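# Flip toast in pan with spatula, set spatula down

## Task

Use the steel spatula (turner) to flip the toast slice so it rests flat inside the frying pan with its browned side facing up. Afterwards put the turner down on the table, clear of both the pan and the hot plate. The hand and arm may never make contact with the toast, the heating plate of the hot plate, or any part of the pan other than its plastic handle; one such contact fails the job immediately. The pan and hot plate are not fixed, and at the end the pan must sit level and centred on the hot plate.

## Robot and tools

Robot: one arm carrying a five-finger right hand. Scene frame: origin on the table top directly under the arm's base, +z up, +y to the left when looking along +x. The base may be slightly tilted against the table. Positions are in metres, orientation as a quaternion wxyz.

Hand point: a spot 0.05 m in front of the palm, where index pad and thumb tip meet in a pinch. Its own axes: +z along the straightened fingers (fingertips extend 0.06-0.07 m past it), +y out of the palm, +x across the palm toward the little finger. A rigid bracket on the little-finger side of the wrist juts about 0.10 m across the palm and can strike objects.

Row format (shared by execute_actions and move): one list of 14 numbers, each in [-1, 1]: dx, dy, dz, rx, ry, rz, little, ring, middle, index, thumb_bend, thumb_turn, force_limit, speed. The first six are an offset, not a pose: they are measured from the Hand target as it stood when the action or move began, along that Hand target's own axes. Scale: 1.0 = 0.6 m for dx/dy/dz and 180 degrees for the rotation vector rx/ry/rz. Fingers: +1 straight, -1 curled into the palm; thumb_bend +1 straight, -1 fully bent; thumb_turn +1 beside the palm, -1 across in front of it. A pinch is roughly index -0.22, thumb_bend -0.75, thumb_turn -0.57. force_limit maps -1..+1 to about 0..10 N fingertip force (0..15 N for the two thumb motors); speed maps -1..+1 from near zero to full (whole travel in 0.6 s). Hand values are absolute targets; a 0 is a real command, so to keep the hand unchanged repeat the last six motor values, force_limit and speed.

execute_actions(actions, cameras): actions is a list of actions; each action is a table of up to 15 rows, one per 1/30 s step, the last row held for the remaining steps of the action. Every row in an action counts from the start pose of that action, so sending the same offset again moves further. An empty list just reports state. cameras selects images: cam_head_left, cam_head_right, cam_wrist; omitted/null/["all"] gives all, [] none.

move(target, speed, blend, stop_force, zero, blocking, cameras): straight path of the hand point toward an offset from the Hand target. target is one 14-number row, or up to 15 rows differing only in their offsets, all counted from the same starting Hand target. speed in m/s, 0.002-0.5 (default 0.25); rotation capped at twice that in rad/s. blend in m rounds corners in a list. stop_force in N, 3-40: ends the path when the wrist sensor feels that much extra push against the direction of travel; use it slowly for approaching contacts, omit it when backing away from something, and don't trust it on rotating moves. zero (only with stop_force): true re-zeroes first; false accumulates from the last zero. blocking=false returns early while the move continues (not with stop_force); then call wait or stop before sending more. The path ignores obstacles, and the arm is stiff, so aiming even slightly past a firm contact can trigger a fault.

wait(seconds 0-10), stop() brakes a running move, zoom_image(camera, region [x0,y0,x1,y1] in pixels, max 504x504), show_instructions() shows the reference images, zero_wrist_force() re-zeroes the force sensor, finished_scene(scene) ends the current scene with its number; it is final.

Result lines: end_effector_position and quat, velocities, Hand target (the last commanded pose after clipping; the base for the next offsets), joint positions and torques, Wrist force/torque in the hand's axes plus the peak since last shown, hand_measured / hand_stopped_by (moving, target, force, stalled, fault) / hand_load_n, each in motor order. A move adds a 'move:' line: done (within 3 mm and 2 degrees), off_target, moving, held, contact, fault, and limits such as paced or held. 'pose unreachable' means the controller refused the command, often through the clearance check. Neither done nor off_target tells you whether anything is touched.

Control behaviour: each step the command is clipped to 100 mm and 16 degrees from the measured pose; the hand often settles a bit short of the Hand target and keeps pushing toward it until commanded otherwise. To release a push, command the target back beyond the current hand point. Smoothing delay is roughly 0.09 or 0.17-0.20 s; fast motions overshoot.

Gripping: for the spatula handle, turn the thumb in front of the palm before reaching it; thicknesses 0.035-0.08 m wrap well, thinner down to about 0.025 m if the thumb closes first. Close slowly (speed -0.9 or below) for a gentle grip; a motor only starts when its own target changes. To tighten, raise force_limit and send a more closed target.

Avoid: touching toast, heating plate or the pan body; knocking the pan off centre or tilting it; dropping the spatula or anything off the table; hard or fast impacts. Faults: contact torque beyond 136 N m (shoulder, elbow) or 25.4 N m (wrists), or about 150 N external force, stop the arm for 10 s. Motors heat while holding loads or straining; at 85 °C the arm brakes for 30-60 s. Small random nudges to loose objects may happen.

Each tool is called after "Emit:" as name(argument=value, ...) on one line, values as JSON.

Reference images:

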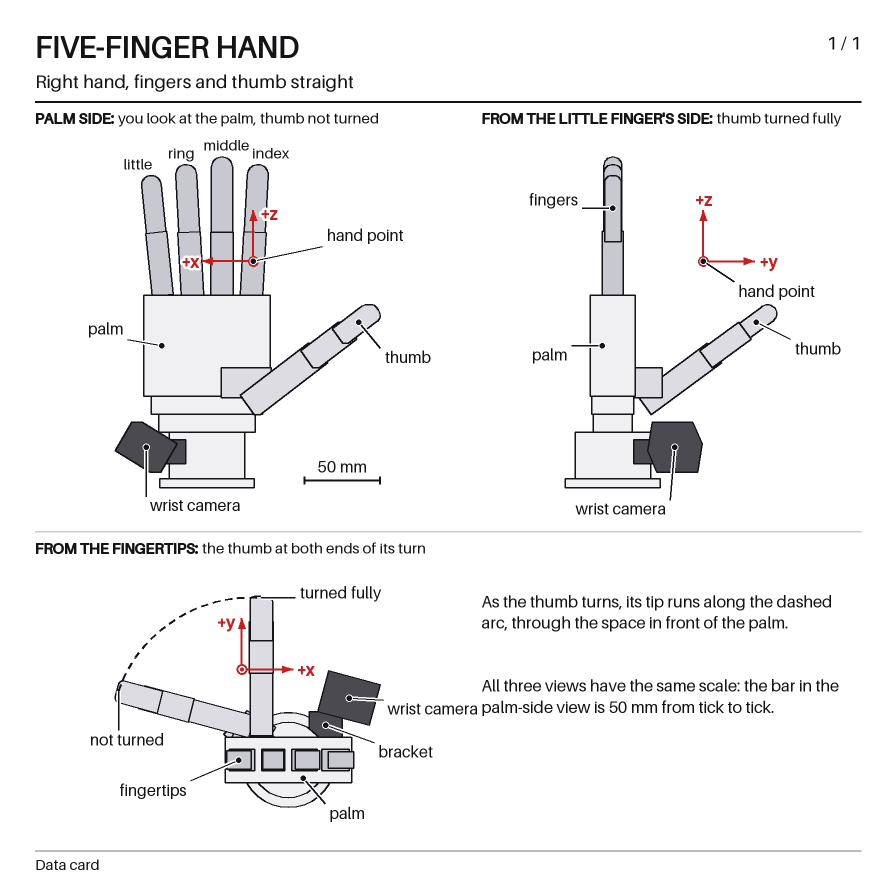

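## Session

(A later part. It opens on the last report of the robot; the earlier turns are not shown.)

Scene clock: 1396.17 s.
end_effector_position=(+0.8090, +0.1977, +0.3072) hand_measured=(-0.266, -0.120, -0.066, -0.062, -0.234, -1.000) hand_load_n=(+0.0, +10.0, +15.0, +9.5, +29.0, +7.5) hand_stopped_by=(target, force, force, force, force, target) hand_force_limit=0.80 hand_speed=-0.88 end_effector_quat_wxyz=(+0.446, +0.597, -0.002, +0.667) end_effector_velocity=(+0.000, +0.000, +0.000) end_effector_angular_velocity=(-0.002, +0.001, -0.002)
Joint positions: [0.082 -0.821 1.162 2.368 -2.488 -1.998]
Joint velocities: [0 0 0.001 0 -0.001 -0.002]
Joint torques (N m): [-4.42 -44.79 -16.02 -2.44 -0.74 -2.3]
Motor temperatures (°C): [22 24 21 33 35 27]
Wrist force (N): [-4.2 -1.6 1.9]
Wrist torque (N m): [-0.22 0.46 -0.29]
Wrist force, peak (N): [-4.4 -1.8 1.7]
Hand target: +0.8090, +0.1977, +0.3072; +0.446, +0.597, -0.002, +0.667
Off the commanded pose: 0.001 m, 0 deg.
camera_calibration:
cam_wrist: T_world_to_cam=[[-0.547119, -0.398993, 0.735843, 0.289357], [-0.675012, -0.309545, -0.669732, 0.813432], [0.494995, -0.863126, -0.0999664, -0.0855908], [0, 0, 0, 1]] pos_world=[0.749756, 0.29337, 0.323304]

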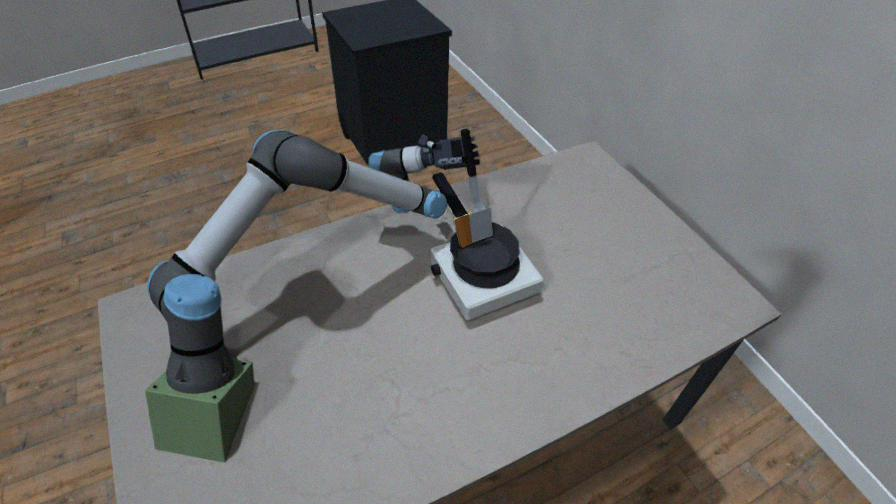

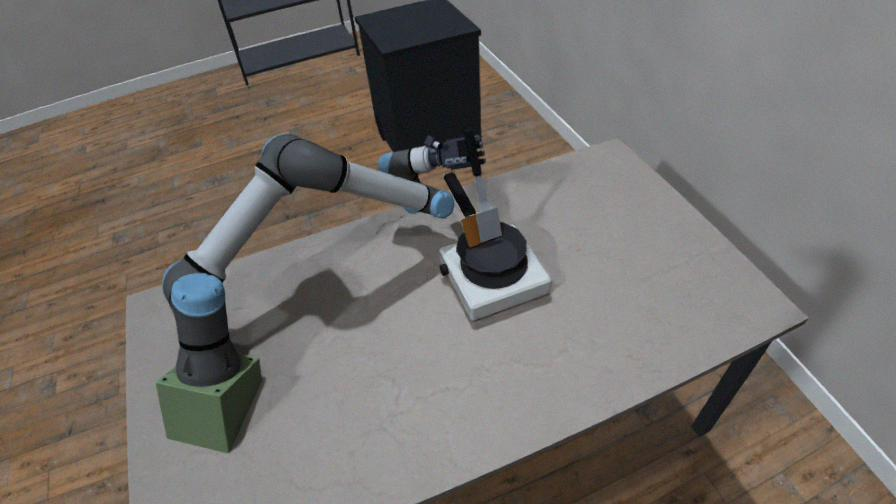

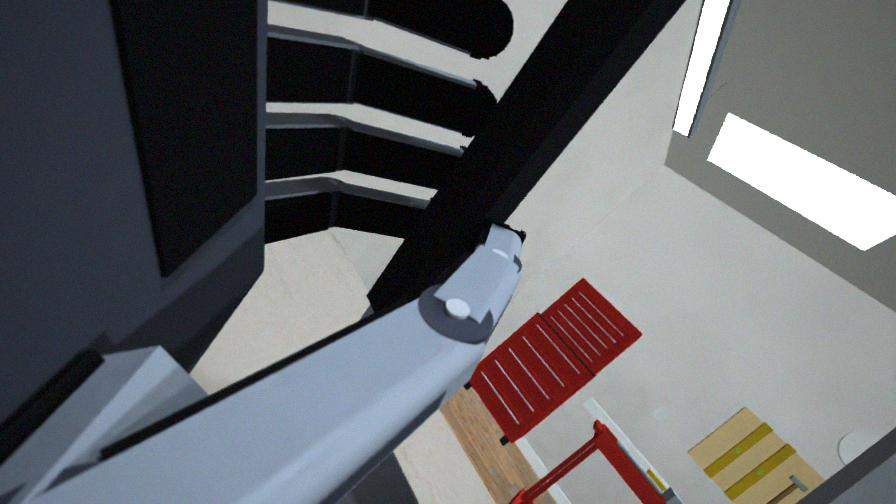

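Emit:
move(target=[-0.023,0.0346,0.029,0,0,0,-0.266,-0.17,-0.116,-0.112,-0.284,-1,0.8,-0.88], speed=0.03)

Emit:
zoom_image(camera="cam_head_right", region=[410, 170, 570, 290])

Emit:
zoom_image(camera="cam_head_left", region=[410, 170, 570, 290])

Scene clock: 1402.00 s.
end_effector_position=(+0.8090, +0.1676, +0.3123) hand_measured=(-0.266, -0.120, -0.066, -0.062, -0.234, -1.000) hand_load_n=(+0.0, +12.0, +15.5, +8.5, +28.5, +7.0) hand_stopped_by=(target, force, force, force, force, target) hand_force_limit=0.80 hand_speed=-0.88 end_effector_quat_wxyz=(+0.446, +0.597, -0.002, +0.667) end_effector_velocity=(+0.000, +0.002, +0.000) end_effector_angular_velocity=(+0.002, -0.001, +0.001)
Joint positions: [0.034 -0.848 1.231 2.349 -2.444 -1.967]
Joint velocities: [0.004 0.001 -0.003 0.001 -0.003 0]
Joint torques (N m): [-5.48 -49.19 -21.46 -0.51 -1.47 -1.54]
Motor temperatures (°C): [22 24 21 33 35 27]
Wrist force (N): [-3.8 -1.7 0.9]
Wrist torque (N m): [-0.11 0.38 -0.20]
Wrist force, peak (N): [-4.4 -1.7 1.7]
Hand target: +0.8090, +0.1677, +0.3121; +0.446, +0.597, -0.002, +0.667
Off the commanded pose: 0.000 m, 0 deg.
move: done
camera_calibration:
cam_wrist: T_world_to_cam=[[-0.547277, -0.399212, 0.735607, 0.273835], [-0.67473, -0.309586, -0.669997, 0.807332], [0.495204, -0.86301, -0.0999311, -0.111202], [0, 0, 0, 1]] pos_world=[0.749663, 0.263289, 0.328362]

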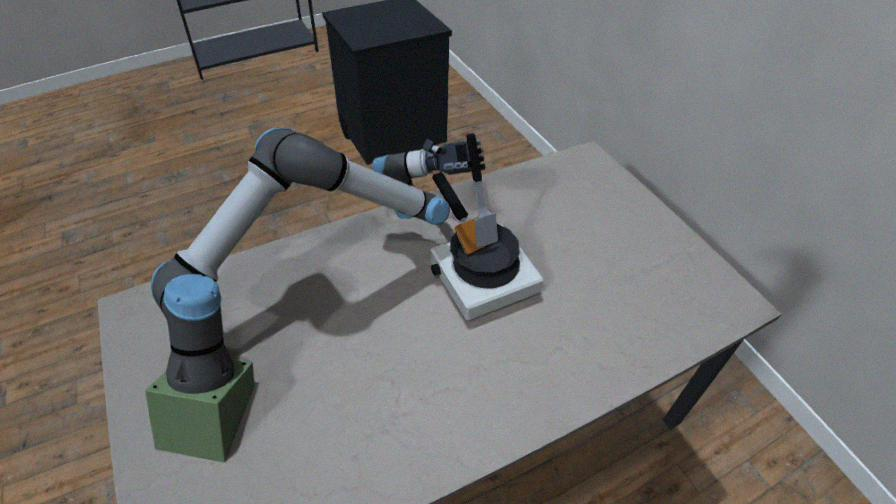

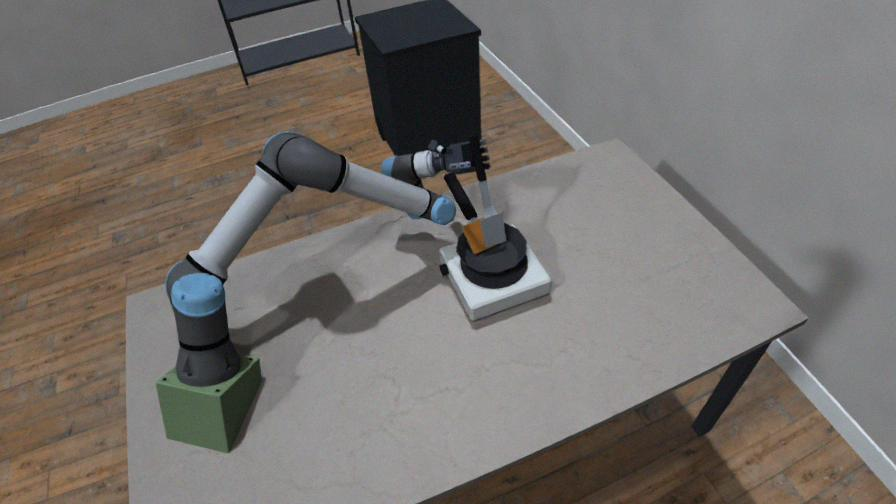

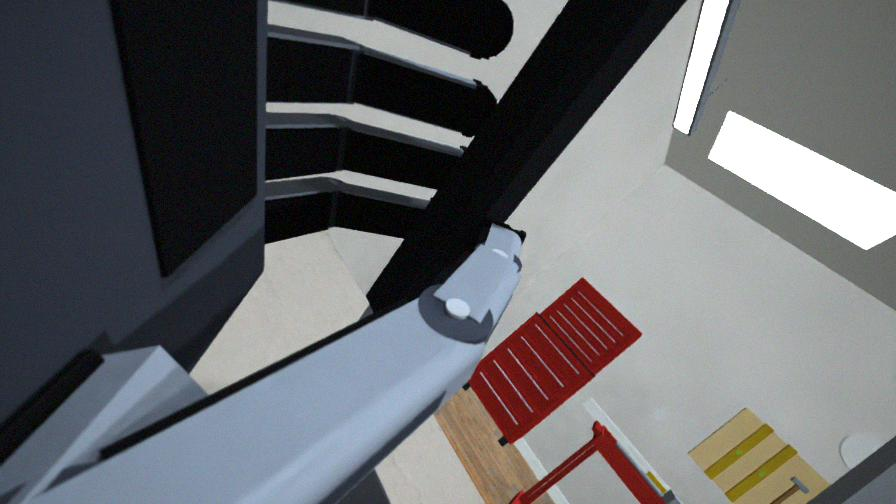

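Scaled by 3.150.

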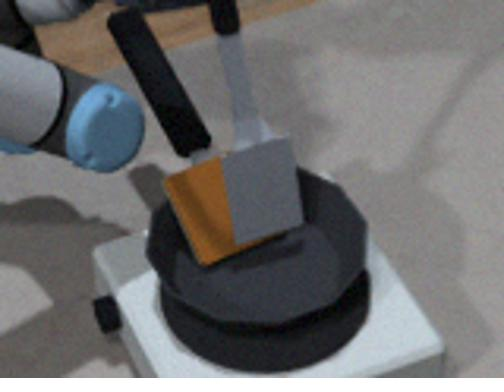

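Scaled by 3.150.

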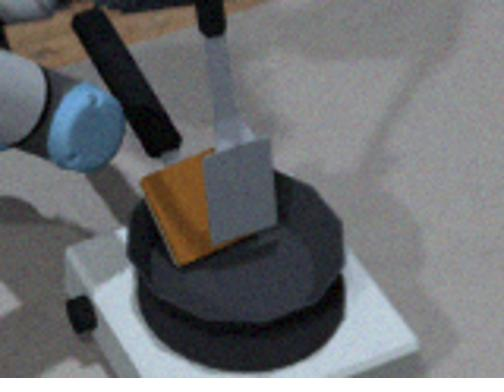

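Emit:
move(target=[-0.036,0.059,0.0494,0,0,0,-0.266,-0.17,-0.116,-0.112,-0.284,-1,0.8,-0.88], speed=0.03)

Emit:
zoom_image(camera="cam_head_right", region=[410, 170, 570, 290])

Emit:
zoom_image(camera="cam_head_left", region=[410, 170, 570, 290])

Scene clock: 1409.63 s.
end_effector_position=(+0.8090, +0.1176, +0.3222) hand_measured=(-0.266, -0.120, -0.066, -0.062, -0.234, -1.000) hand_load_n=(+0.0, +12.0, +15.5, +8.5, +28.5, +7.0) hand_stopped_by=(target, force, force, force, force, target) hand_force_limit=0.80 hand_speed=-0.88 end_effector_quat_wxyz=(+0.446, +0.597, -0.002, +0.667) end_effector_velocity=(+0.000, +0.002, +0.000) end_effector_angular_velocity=(+0.002, -0.004, +0.000)
Joint positions: [-0.048 -0.883 1.328 2.323 -2.368 -1.92]
Joint velocities: [0.004 0 -0.004 -0.001 -0.004 0]
Joint torques (N m): [-6.04 -49.08 -20.67 -1.35 -1.62 -1.46]
Motor temperatures (°C): [22 24 21 33 35 27]
Wrist force (N): [-3.7 -1.4 0.9]
Wrist torque (N m): [-0.10 0.39 -0.11]
Wrist force, peak (N): [-4.0 -2.1 1.3]
Hand target: +0.8091, +0.1177, +0.3221; +0.446, +0.597, -0.002, +0.667
Off the commanded pose: 0.000 m, 0 deg.
move: done
camera_calibration:
cam_wrist: T_world_to_cam=[[-0.547209, -0.399115, 0.73571, 0.246511], [-0.674805, -0.309652, -0.669891, 0.798603], [0.495178, -0.863031, -0.0998805, -0.153376], [0, 0, 0, 1]] pos_world=[0.749743, 0.213307, 0.338298]

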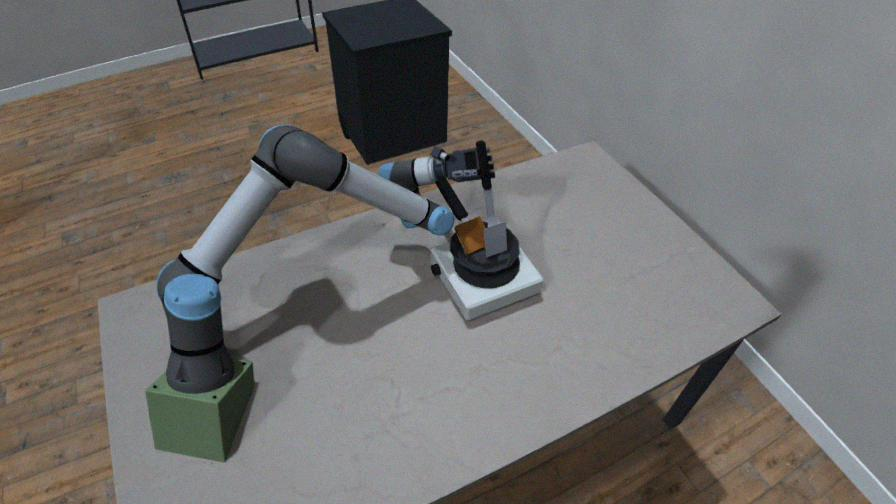

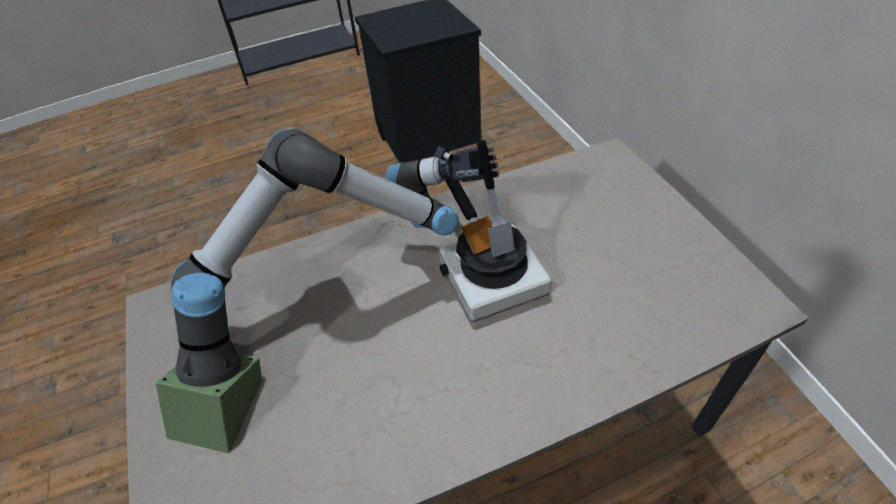

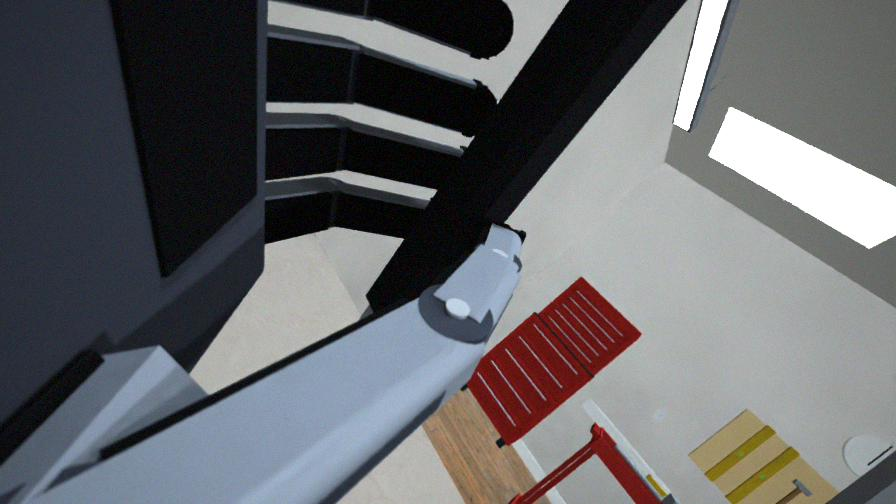

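Scaled by 3.150.

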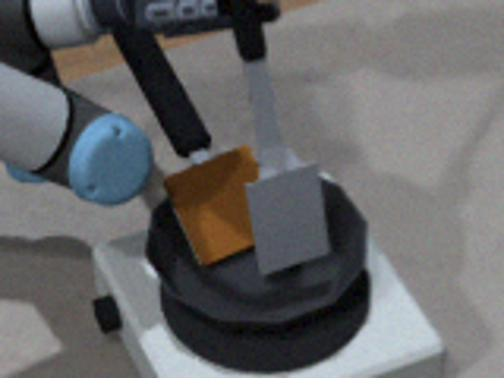

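Scaled by 3.150.

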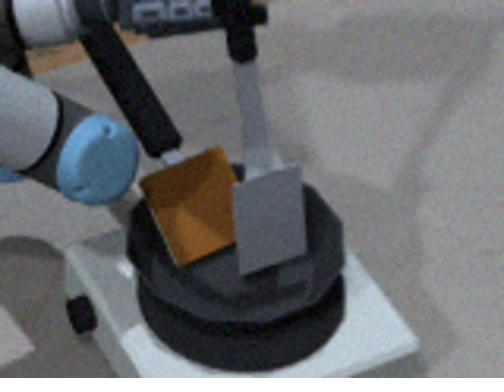

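Emit:
move(target=[[0.133,0.0883,0.0478,0,0,0,-0.266,-0.17,-0.116,-0.112,-0.284,-1,0.8,-0.88],[0.267,-0.0295,-0.1075,0,0,0,-0.266,-0.17,-0.116,-0.112,-0.284,-1,0.8,-0.88]], speed=0.12)

Emit:
zoom_image(camera="cam_head_right", region=[410, 170, 570, 290])

Emit:
zoom_image(camera="cam_head_left", region=[410, 170, 570, 290])

Scene clock: 1441.03 s.
end_effector_position=(+0.7858, +0.2576, +0.4221) hand_measured=(-0.266, -0.120, -0.066, -0.062, -0.234, -1.000) hand_load_n=(+0.0, +12.0, +15.5, +8.5, +28.5, +6.5) hand_stopped_by=(target, force, force, force, force, target) hand_force_limit=0.80 hand_speed=-0.88 end_effector_quat_wxyz=(+0.446, +0.597, -0.002, +0.667) end_effector_velocity=(+0.000, +0.000, +0.000) end_effector_angular_velocity=(+0.000, -0.001, +0.000)
Joint positions: [0.124 -1.005 1.156 2.533 -2.526 -2.029]
Joint velocities: [0 0 -0.001 0 0 0]
Joint torques (N m): [-3.01 -65.51 -21.36 -3 0.13 1.62]
Motor temperatures (°C): [22 24 21 33 35 27]
Wrist force (N): [-3.7 -2.3 1.4]
Wrist torque (N m): [-0.25 0.33 -0.13]
Wrist force, peak (N): [-4.9 -1.9 0.9]
Hand target: +0.7858, +0.2577, +0.4222; +0.446, +0.597, -0.002, +0.667
Off the commanded pose: 0.000 m, 0 deg.
move: done
camera_calibration:
cam_wrist: T_world_to_cam=[[-0.546955, -0.398856, 0.736039, 0.215759], [-0.675233, -0.309543, -0.66951, 0.893318], [0.494874, -0.86319, -0.100015, -0.0107928], [0, 0, 0, 1]] pos_world=[0.72655, 0.353261, 0.438198]

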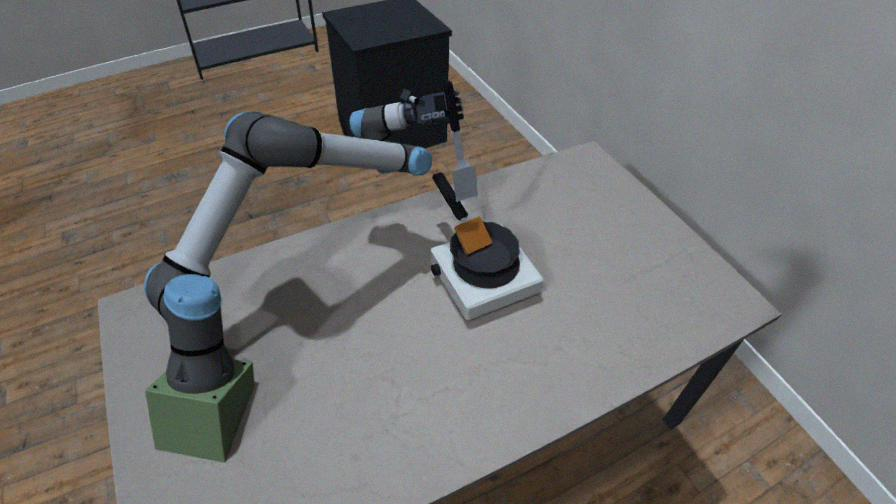

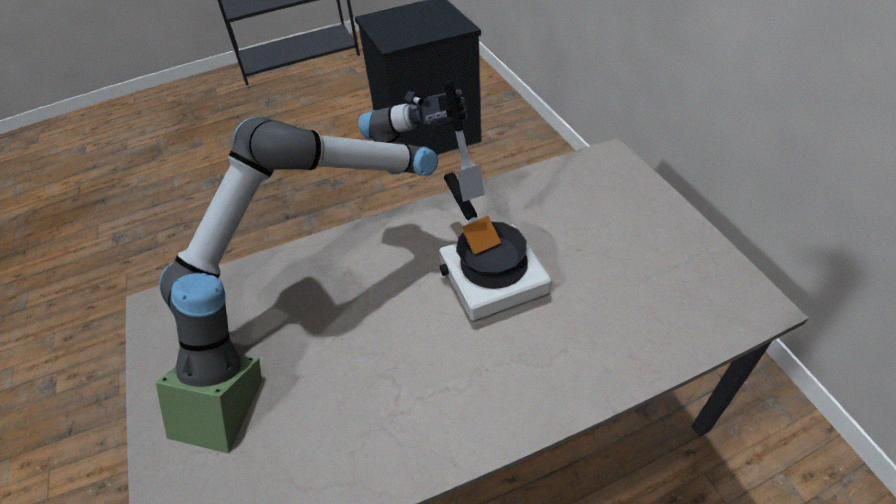

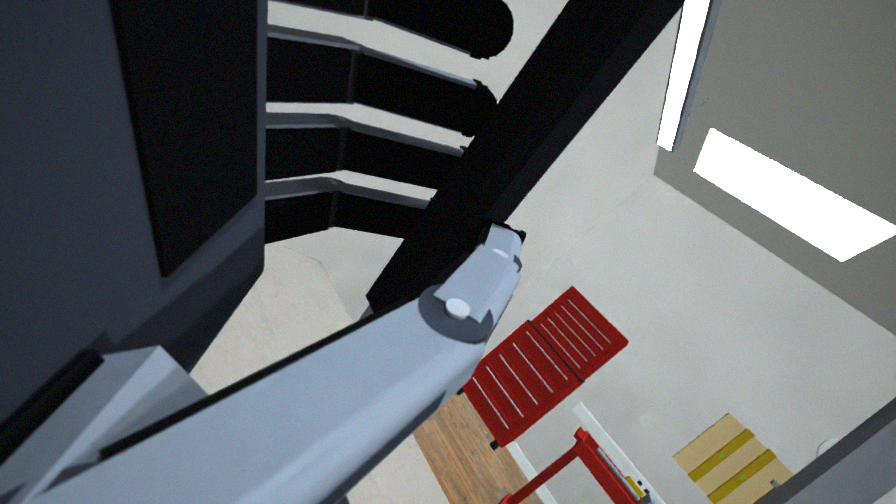

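Scaled by 3.150.

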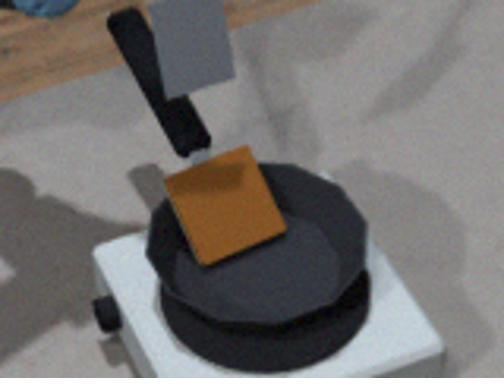

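Scaled by 3.150.

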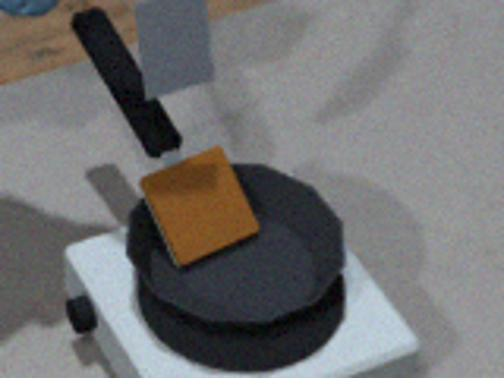

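Emit:
move(target=[-0.0918,-0.061,-0.033,0,0,0,-0.266,-0.17,-0.116,-0.112,-0.284,-1,0.8,-0.88], speed=0.04, stop_force=3)

Emit:
zoom_image(camera="cam_head_right", region=[410, 170, 570, 290])

Emit:
zoom_image(camera="cam_head_left", region=[410, 170, 570, 290])

Scene clock: 1450.73 s.
end_effector_position=(+0.7859, +0.2577, +0.3532) hand_measured=(-0.266, -0.120, -0.066, -0.062, -0.234, -1.000) hand_load_n=(+0.0, +12.0, +15.5, +8.5, +28.5, +6.5) hand_stopped_by=(target, force, force, force, force, target) hand_force_limit=0.80 hand_speed=-0.88 end_effector_quat_wxyz=(+0.446, +0.597, -0.002, +0.667) end_effector_velocity=(+0.000, +0.000, +0.001) end_effector_angular_velocity=(+0.001, -0.002, +0.000)
Joint positions: [0.159 -0.894 1.129 2.426 -2.557 -2.057]
Joint velocities: [-0.001 0 -0.001 0 0 0.001]
Joint torques (N m): [-16.2 -67.87 -10.56 1.79 1.43 1.76]
Motor temperatures (°C): [22 24 21 33 35 27]
Wrist force (N): [-3.7 -2.4 1.5]
Wrist torque (N m): [-0.26 0.33 -0.12]
Wrist force, peak (N): [-4.1 -2.9 1.3]
Hand target: +0.7859, +0.2577, +0.3532; +0.446, +0.597, -0.002, +0.667
Off the commanded pose: 0.000 m, 0 deg.
move: done
camera_calibration:
cam_wrist: T_world_to_cam=[[-0.547115, -0.399018, 0.735833, 0.266825], [-0.675035, -0.309488, -0.669735, 0.847193], [0.494968, -0.863135, -0.100025, -0.017669], [0, 0, 0, 1]] pos_world=[0.726615, 0.353414, 0.369289]

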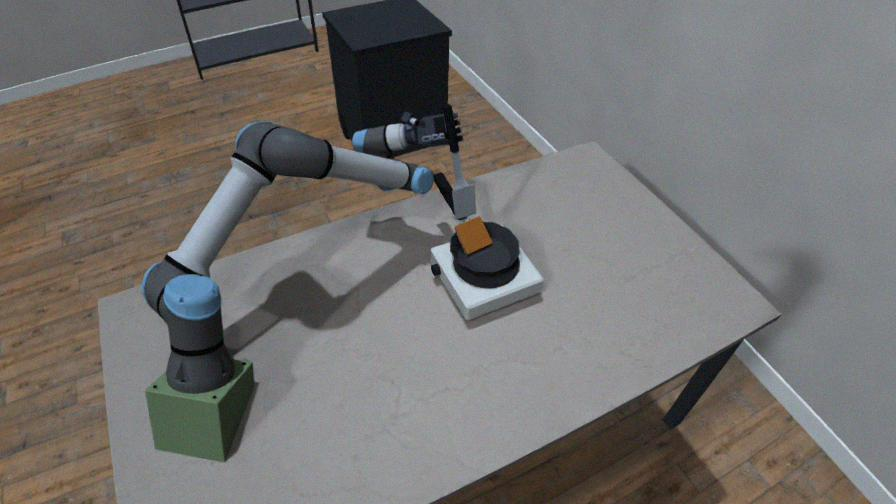

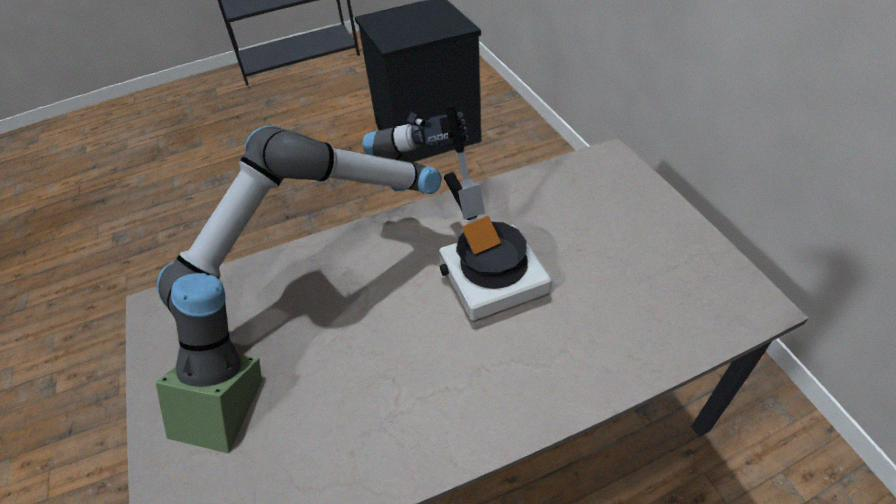

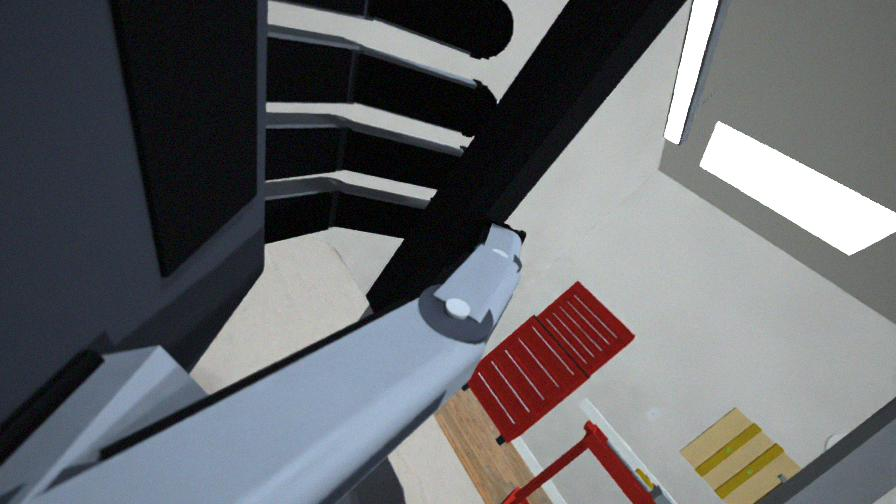

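Scaled by 3.150.

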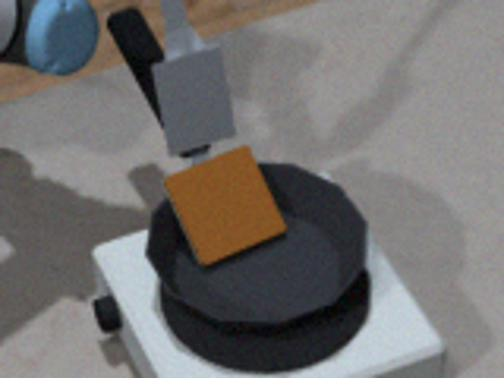

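Scaled by 3.150.

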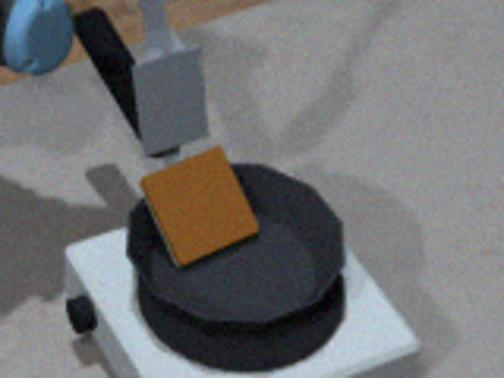

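Emit:
move(target=[-0.019,-0.026,0.0082,0,0,0,-0.266,-0.17,-0.116,-0.112,-0.284,-1,0.8,-0.88], speed=0.02, stop_force=3)

Emit:
zoom_image(camera="cam_head_right", region=[430, 180, 530, 260])

Emit:
zoom_image(camera="cam_head_left", region=[430, 180, 530, 260])

Scene clock: 1455.90 s.
end_effector_position=(+0.7979, +0.2578, +0.3372) hand_measured=(-0.266, -0.120, -0.066, -0.062, -0.234, -1.000) hand_load_n=(+0.0, +12.0, +15.5, +8.5, +28.5, +7.0) hand_stopped_by=(target, force, force, force, force, target) hand_force_limit=0.80 hand_speed=-0.88 end_effector_quat_wxyz=(+0.446, +0.597, -0.002, +0.667) end_effector_velocity=(+0.000, +0.000, +0.000) end_effector_angular_velocity=(+0.001, -0.001, +0.000)
Joint positions: [0.16 -0.844 1.071 2.433 -2.558 -2.058]
Joint velocities: [0 0 0 0 0 0]
Joint torques (N m): [-4.42 -68.26 -10.82 -2.31 -0.64 -1.77]
Motor temperatures (°C): [22 24 21 33 35 27]
Wrist force (N): [-3.9 -1.9 0.9]
Wrist torque (N m): [-0.18 0.35 -0.14]
Wrist force, peak (N): [-4.0 -2.6 1.4]
Hand target: +0.7979, +0.2578, +0.3372; +0.446, +0.597, -0.002, +0.667
Off the commanded pose: 0.000 m, 0 deg.
move: done
camera_calibration:
cam_wrist: T_world_to_cam=[[-0.547112, -0.399011, 0.735839, 0.285111], [-0.675043, -0.309485, -0.669728, 0.844617], [0.49496, -0.863139, -0.100026, -0.0251524], [0, 0, 0, 1]] pos_world=[0.73859, 0.353449, 0.353352]

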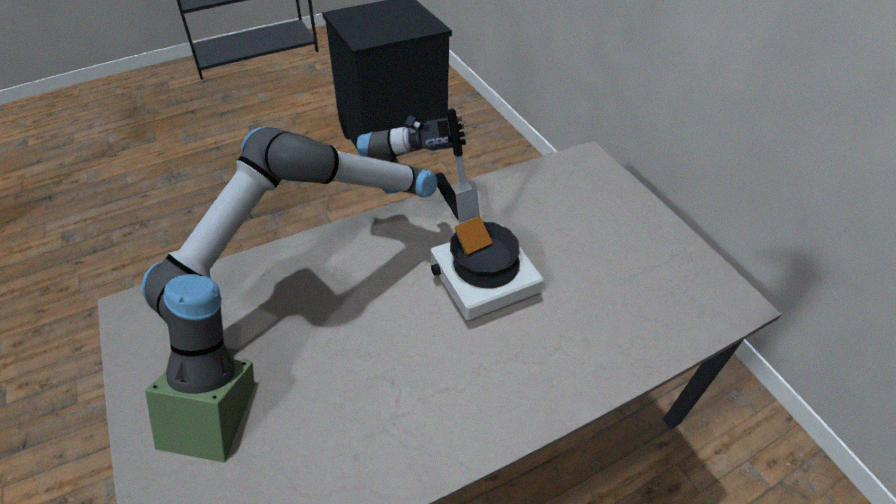

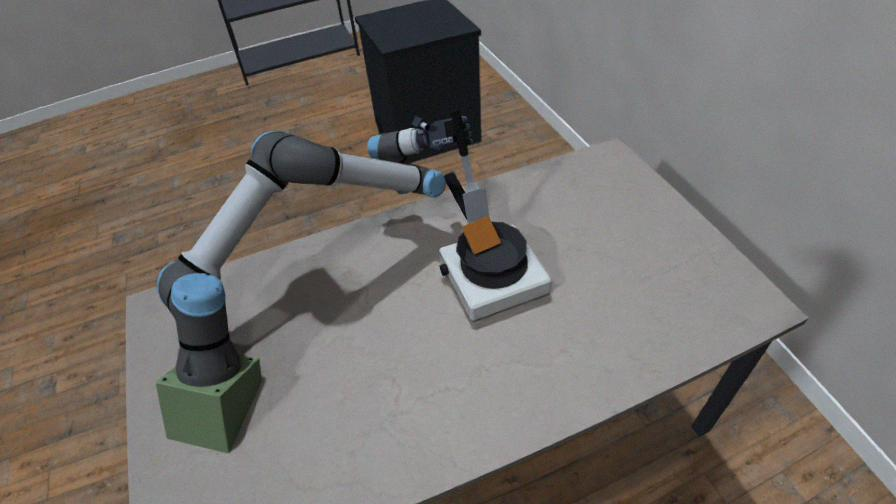

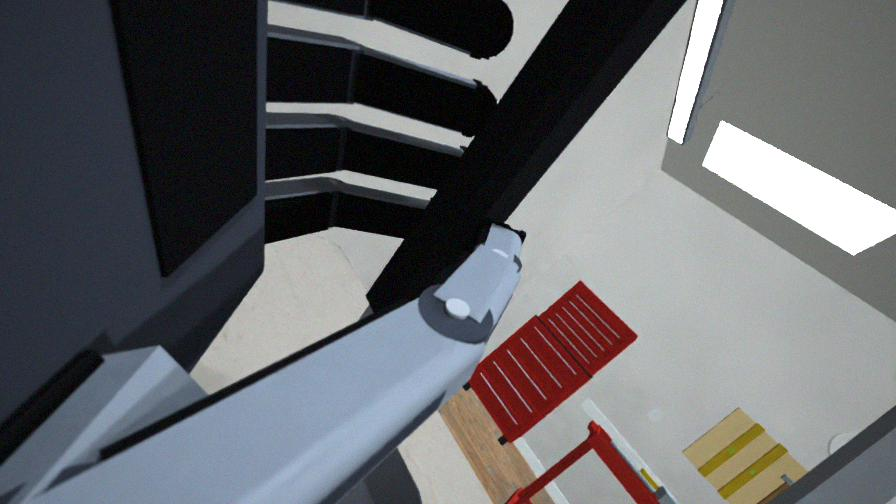

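Scaled by 5.040.

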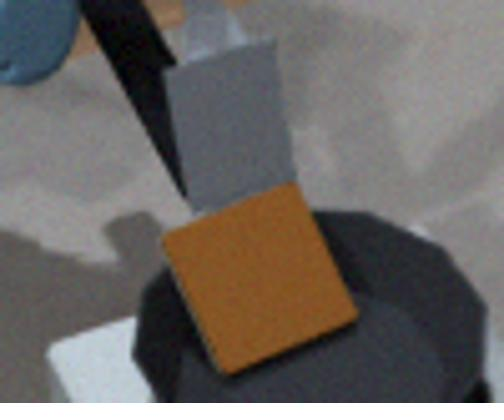

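Scaled by 5.040.

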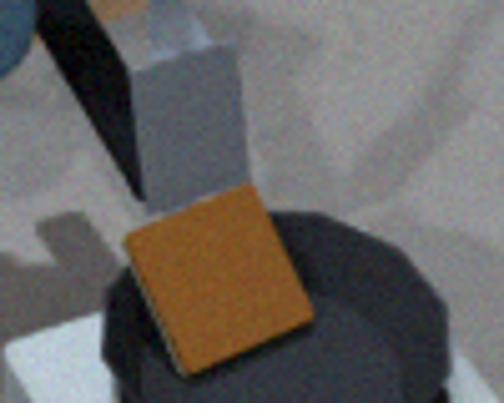

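Emit:
move(target=[[-0.0053,-0.0035,-0.0019,0,0,0,-0.266,-0.17,-0.116,-0.112,-0.284,-1,0.8,-0.88],[-0.0345,0.0237,0.029,0,0,0,-0.266,-0.17,-0.116,-0.112,-0.284,-1,0.8,-0.88]], speed=0.02, stop_force=4)

Emit:
zoom_image(camera="cam_head_right", region=[430, 180, 530, 260])

Emit:
zoom_image(camera="cam_head_left", region=[430, 180, 530, 260])

Scene clock: 1459.40 s.
end_effector_position=(+0.7979, +0.2578, +0.3352) hand_measured=(-0.266, -0.120, -0.066, -0.062, -0.234, -1.000) hand_load_n=(+0.0, +11.0, +14.5, +8.5, +29.5, +7.0) hand_stopped_by=(target, force, force, force, force, target) hand_force_limit=0.80 hand_speed=-0.88 end_effector_quat_wxyz=(+0.446, +0.597, -0.002, +0.667) end_effector_velocity=(+0.000, +0.000, +0.000) end_effector_angular_velocity=(+0.000, +0.001, +0.000)
Joint positions: [0.161 -0.84 1.07 2.43 -2.559 -2.058]
Joint velocities: [0 0 0 0 0 0]
Joint torques (N m): [-16.01 -60.08 -9.95 1.67 1.48 2.28]
Motor temperatures (°C): [22 24 21 33 35 27]
Wrist force (N): [-2.9 -0.9 1.5]
Wrist torque (N m): [-0.19 0.43 -0.31]
Wrist force, peak (N): [-4.0 -2.2 1.1]
Hand target: +0.7979, +0.2578, +0.3352; +0.446, +0.597, -0.002, +0.667
Off the commanded pose: 0.030 m, 0 deg.
move: contact; path passed 0 of 2 targets
camera_calibration:
cam_wrist: T_world_to_cam=[[-0.547195, -0.399191, 0.73568, 0.286799], [-0.674863, -0.309504, -0.669901, 0.843135], [0.495115, -0.863049, -0.10004, -0.0255005], [0, 0, 0, 1]] pos_world=[0.738561, 0.353433, 0.351274]

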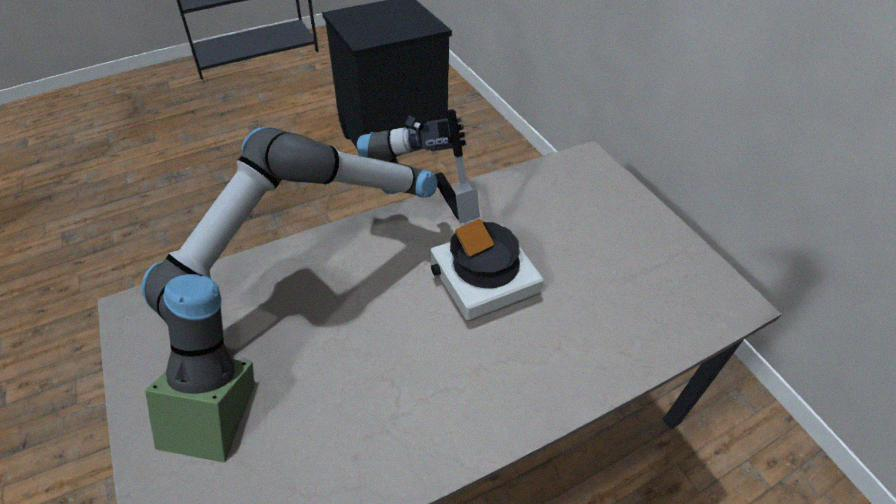

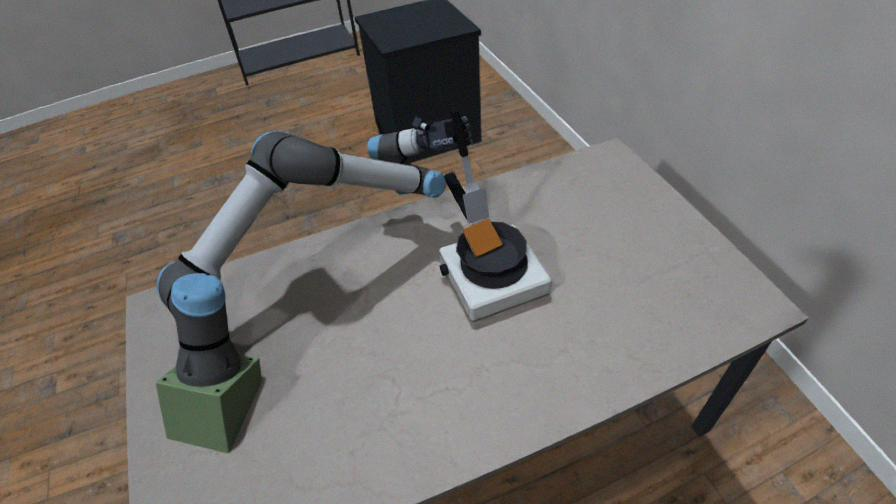

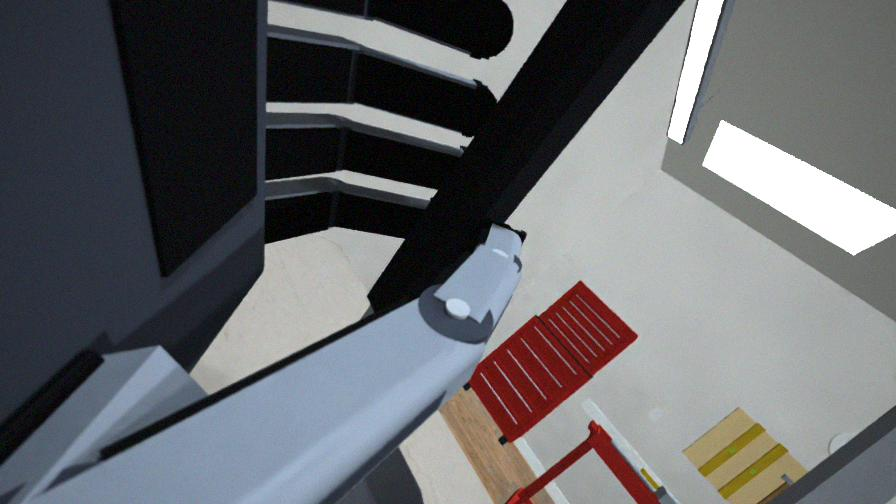

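Scaled by 5.040.

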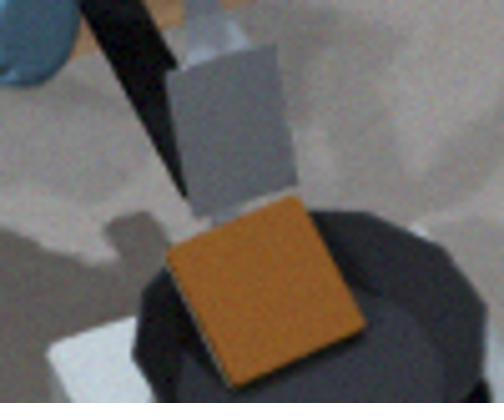

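Scaled by 5.040.

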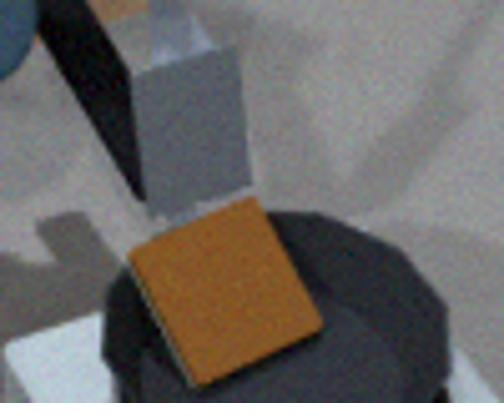

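Emit:
move(target=[[0.003,0.002,0.001,0,0,0,-0.266,-0.17,-0.116,-0.112,-0.284,-1,0.8,-0.88],[-0.0275,0.0312,0.033,0,0,0,-0.266,-0.17,-0.116,-0.112,-0.284,-1,0.8,-0.88]], speed=0.02, stop_force=4)

Emit:
zoom_image(camera="cam_head_right", region=[430, 180, 530, 260])

Emit:
zoom_image(camera="cam_head_left", region=[430, 180, 530, 260])

Scene clock: 1463.93 s.
end_effector_position=(+0.7993, +0.2407, +0.3376) hand_measured=(-0.266, -0.120, -0.066, -0.062, -0.234, -1.000) hand_load_n=(+0.0, +12.0, +15.5, +8.5, +28.0, +6.0) hand_stopped_by=(target, force, force, force, force, target) hand_force_limit=0.80 hand_speed=-0.88 end_effector_quat_wxyz=(+0.446, +0.597, -0.002, +0.667) end_effector_velocity=(+0.000, +0.000, +0.000) end_effector_angular_velocity=(+0.000, -0.001, +0.000)
Joint positions: [0.134 -0.859 1.115 2.421 -2.535 -2.037]
Joint velocities: [0 0 0 -0.002 0 -0.001]
Joint torques (N m): [-7.64 -42.16 -15.5 2.15 1.33 -2.09]
Motor temperatures (°C): [22 24 21 33 35 27]
Wrist force (N): [-1.1 -1.5 1.6]
Wrist torque (N m): [-0.25 0.32 -0.12]
Wrist force, peak (N): [8.9 2.2 3.1]
Hand target: +0.7993, +0.2407, +0.3376; +0.446, +0.597, -0.002, +0.667
Off the commanded pose: 0.015 m, 0 deg.
move: contact; path passed 1 of 2 targets
camera_calibration:
cam_wrist: T_world_to_cam=[[-0.547282, -0.399197, 0.735611, 0.279132], [-0.674757, -0.309543, -0.669989, 0.840427], [0.495161, -0.863032, -0.0999539, -0.0407522], [0, 0, 0, 1]] pos_world=[0.740027, 0.336407, 0.353671]

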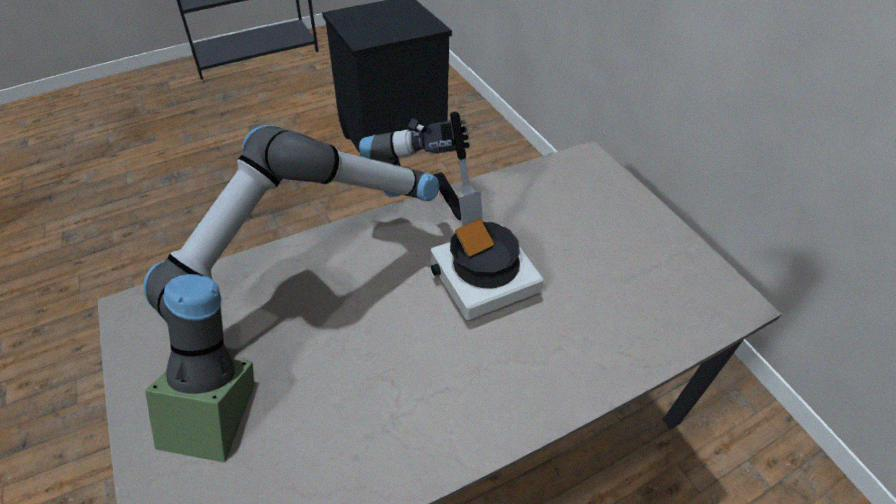

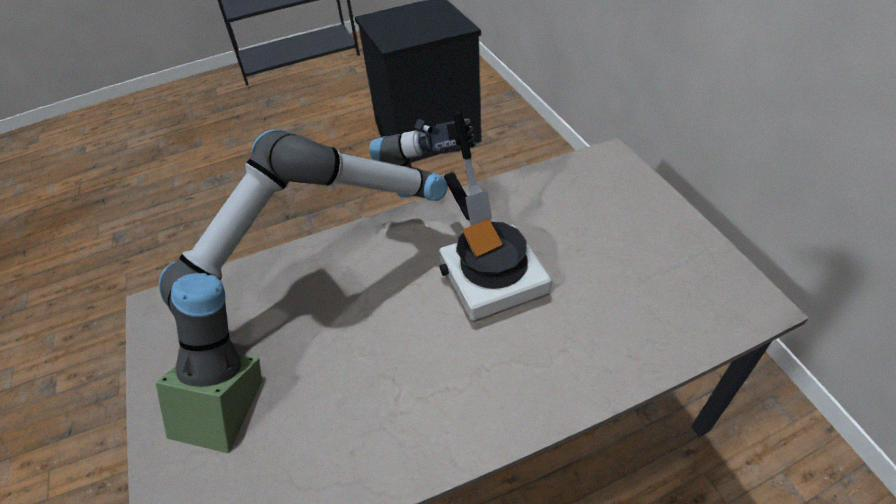

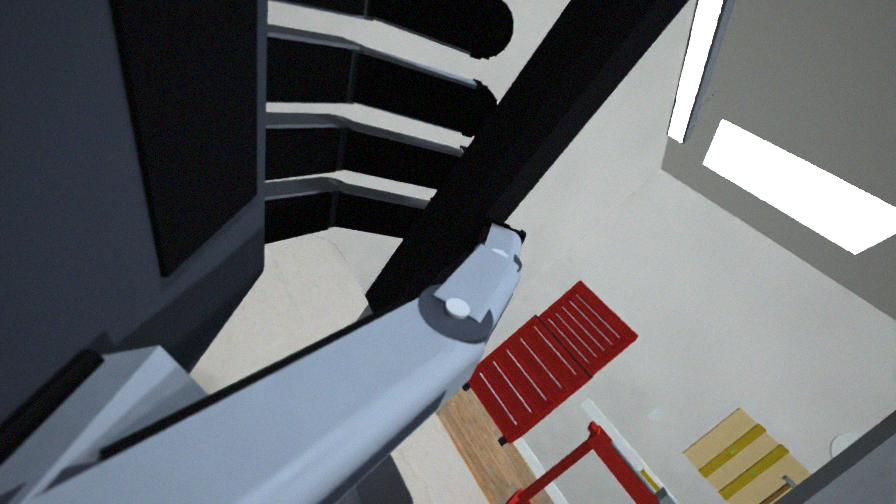

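Scaled by 5.040.

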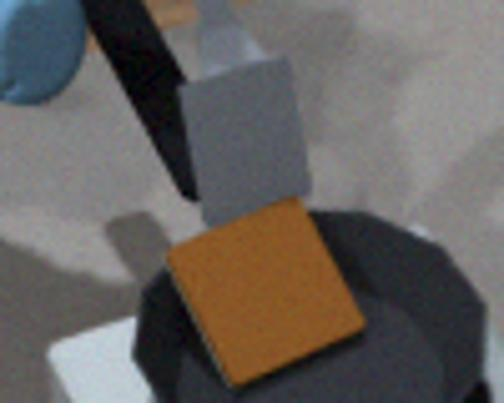

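Scaled by 5.040.

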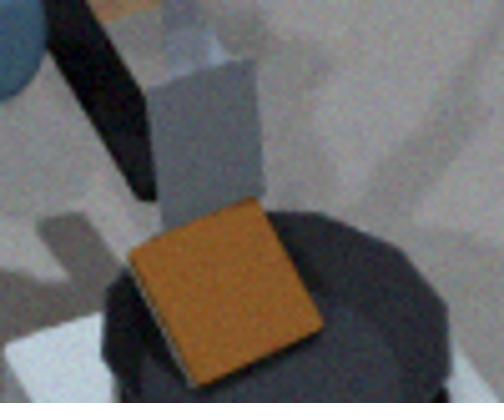

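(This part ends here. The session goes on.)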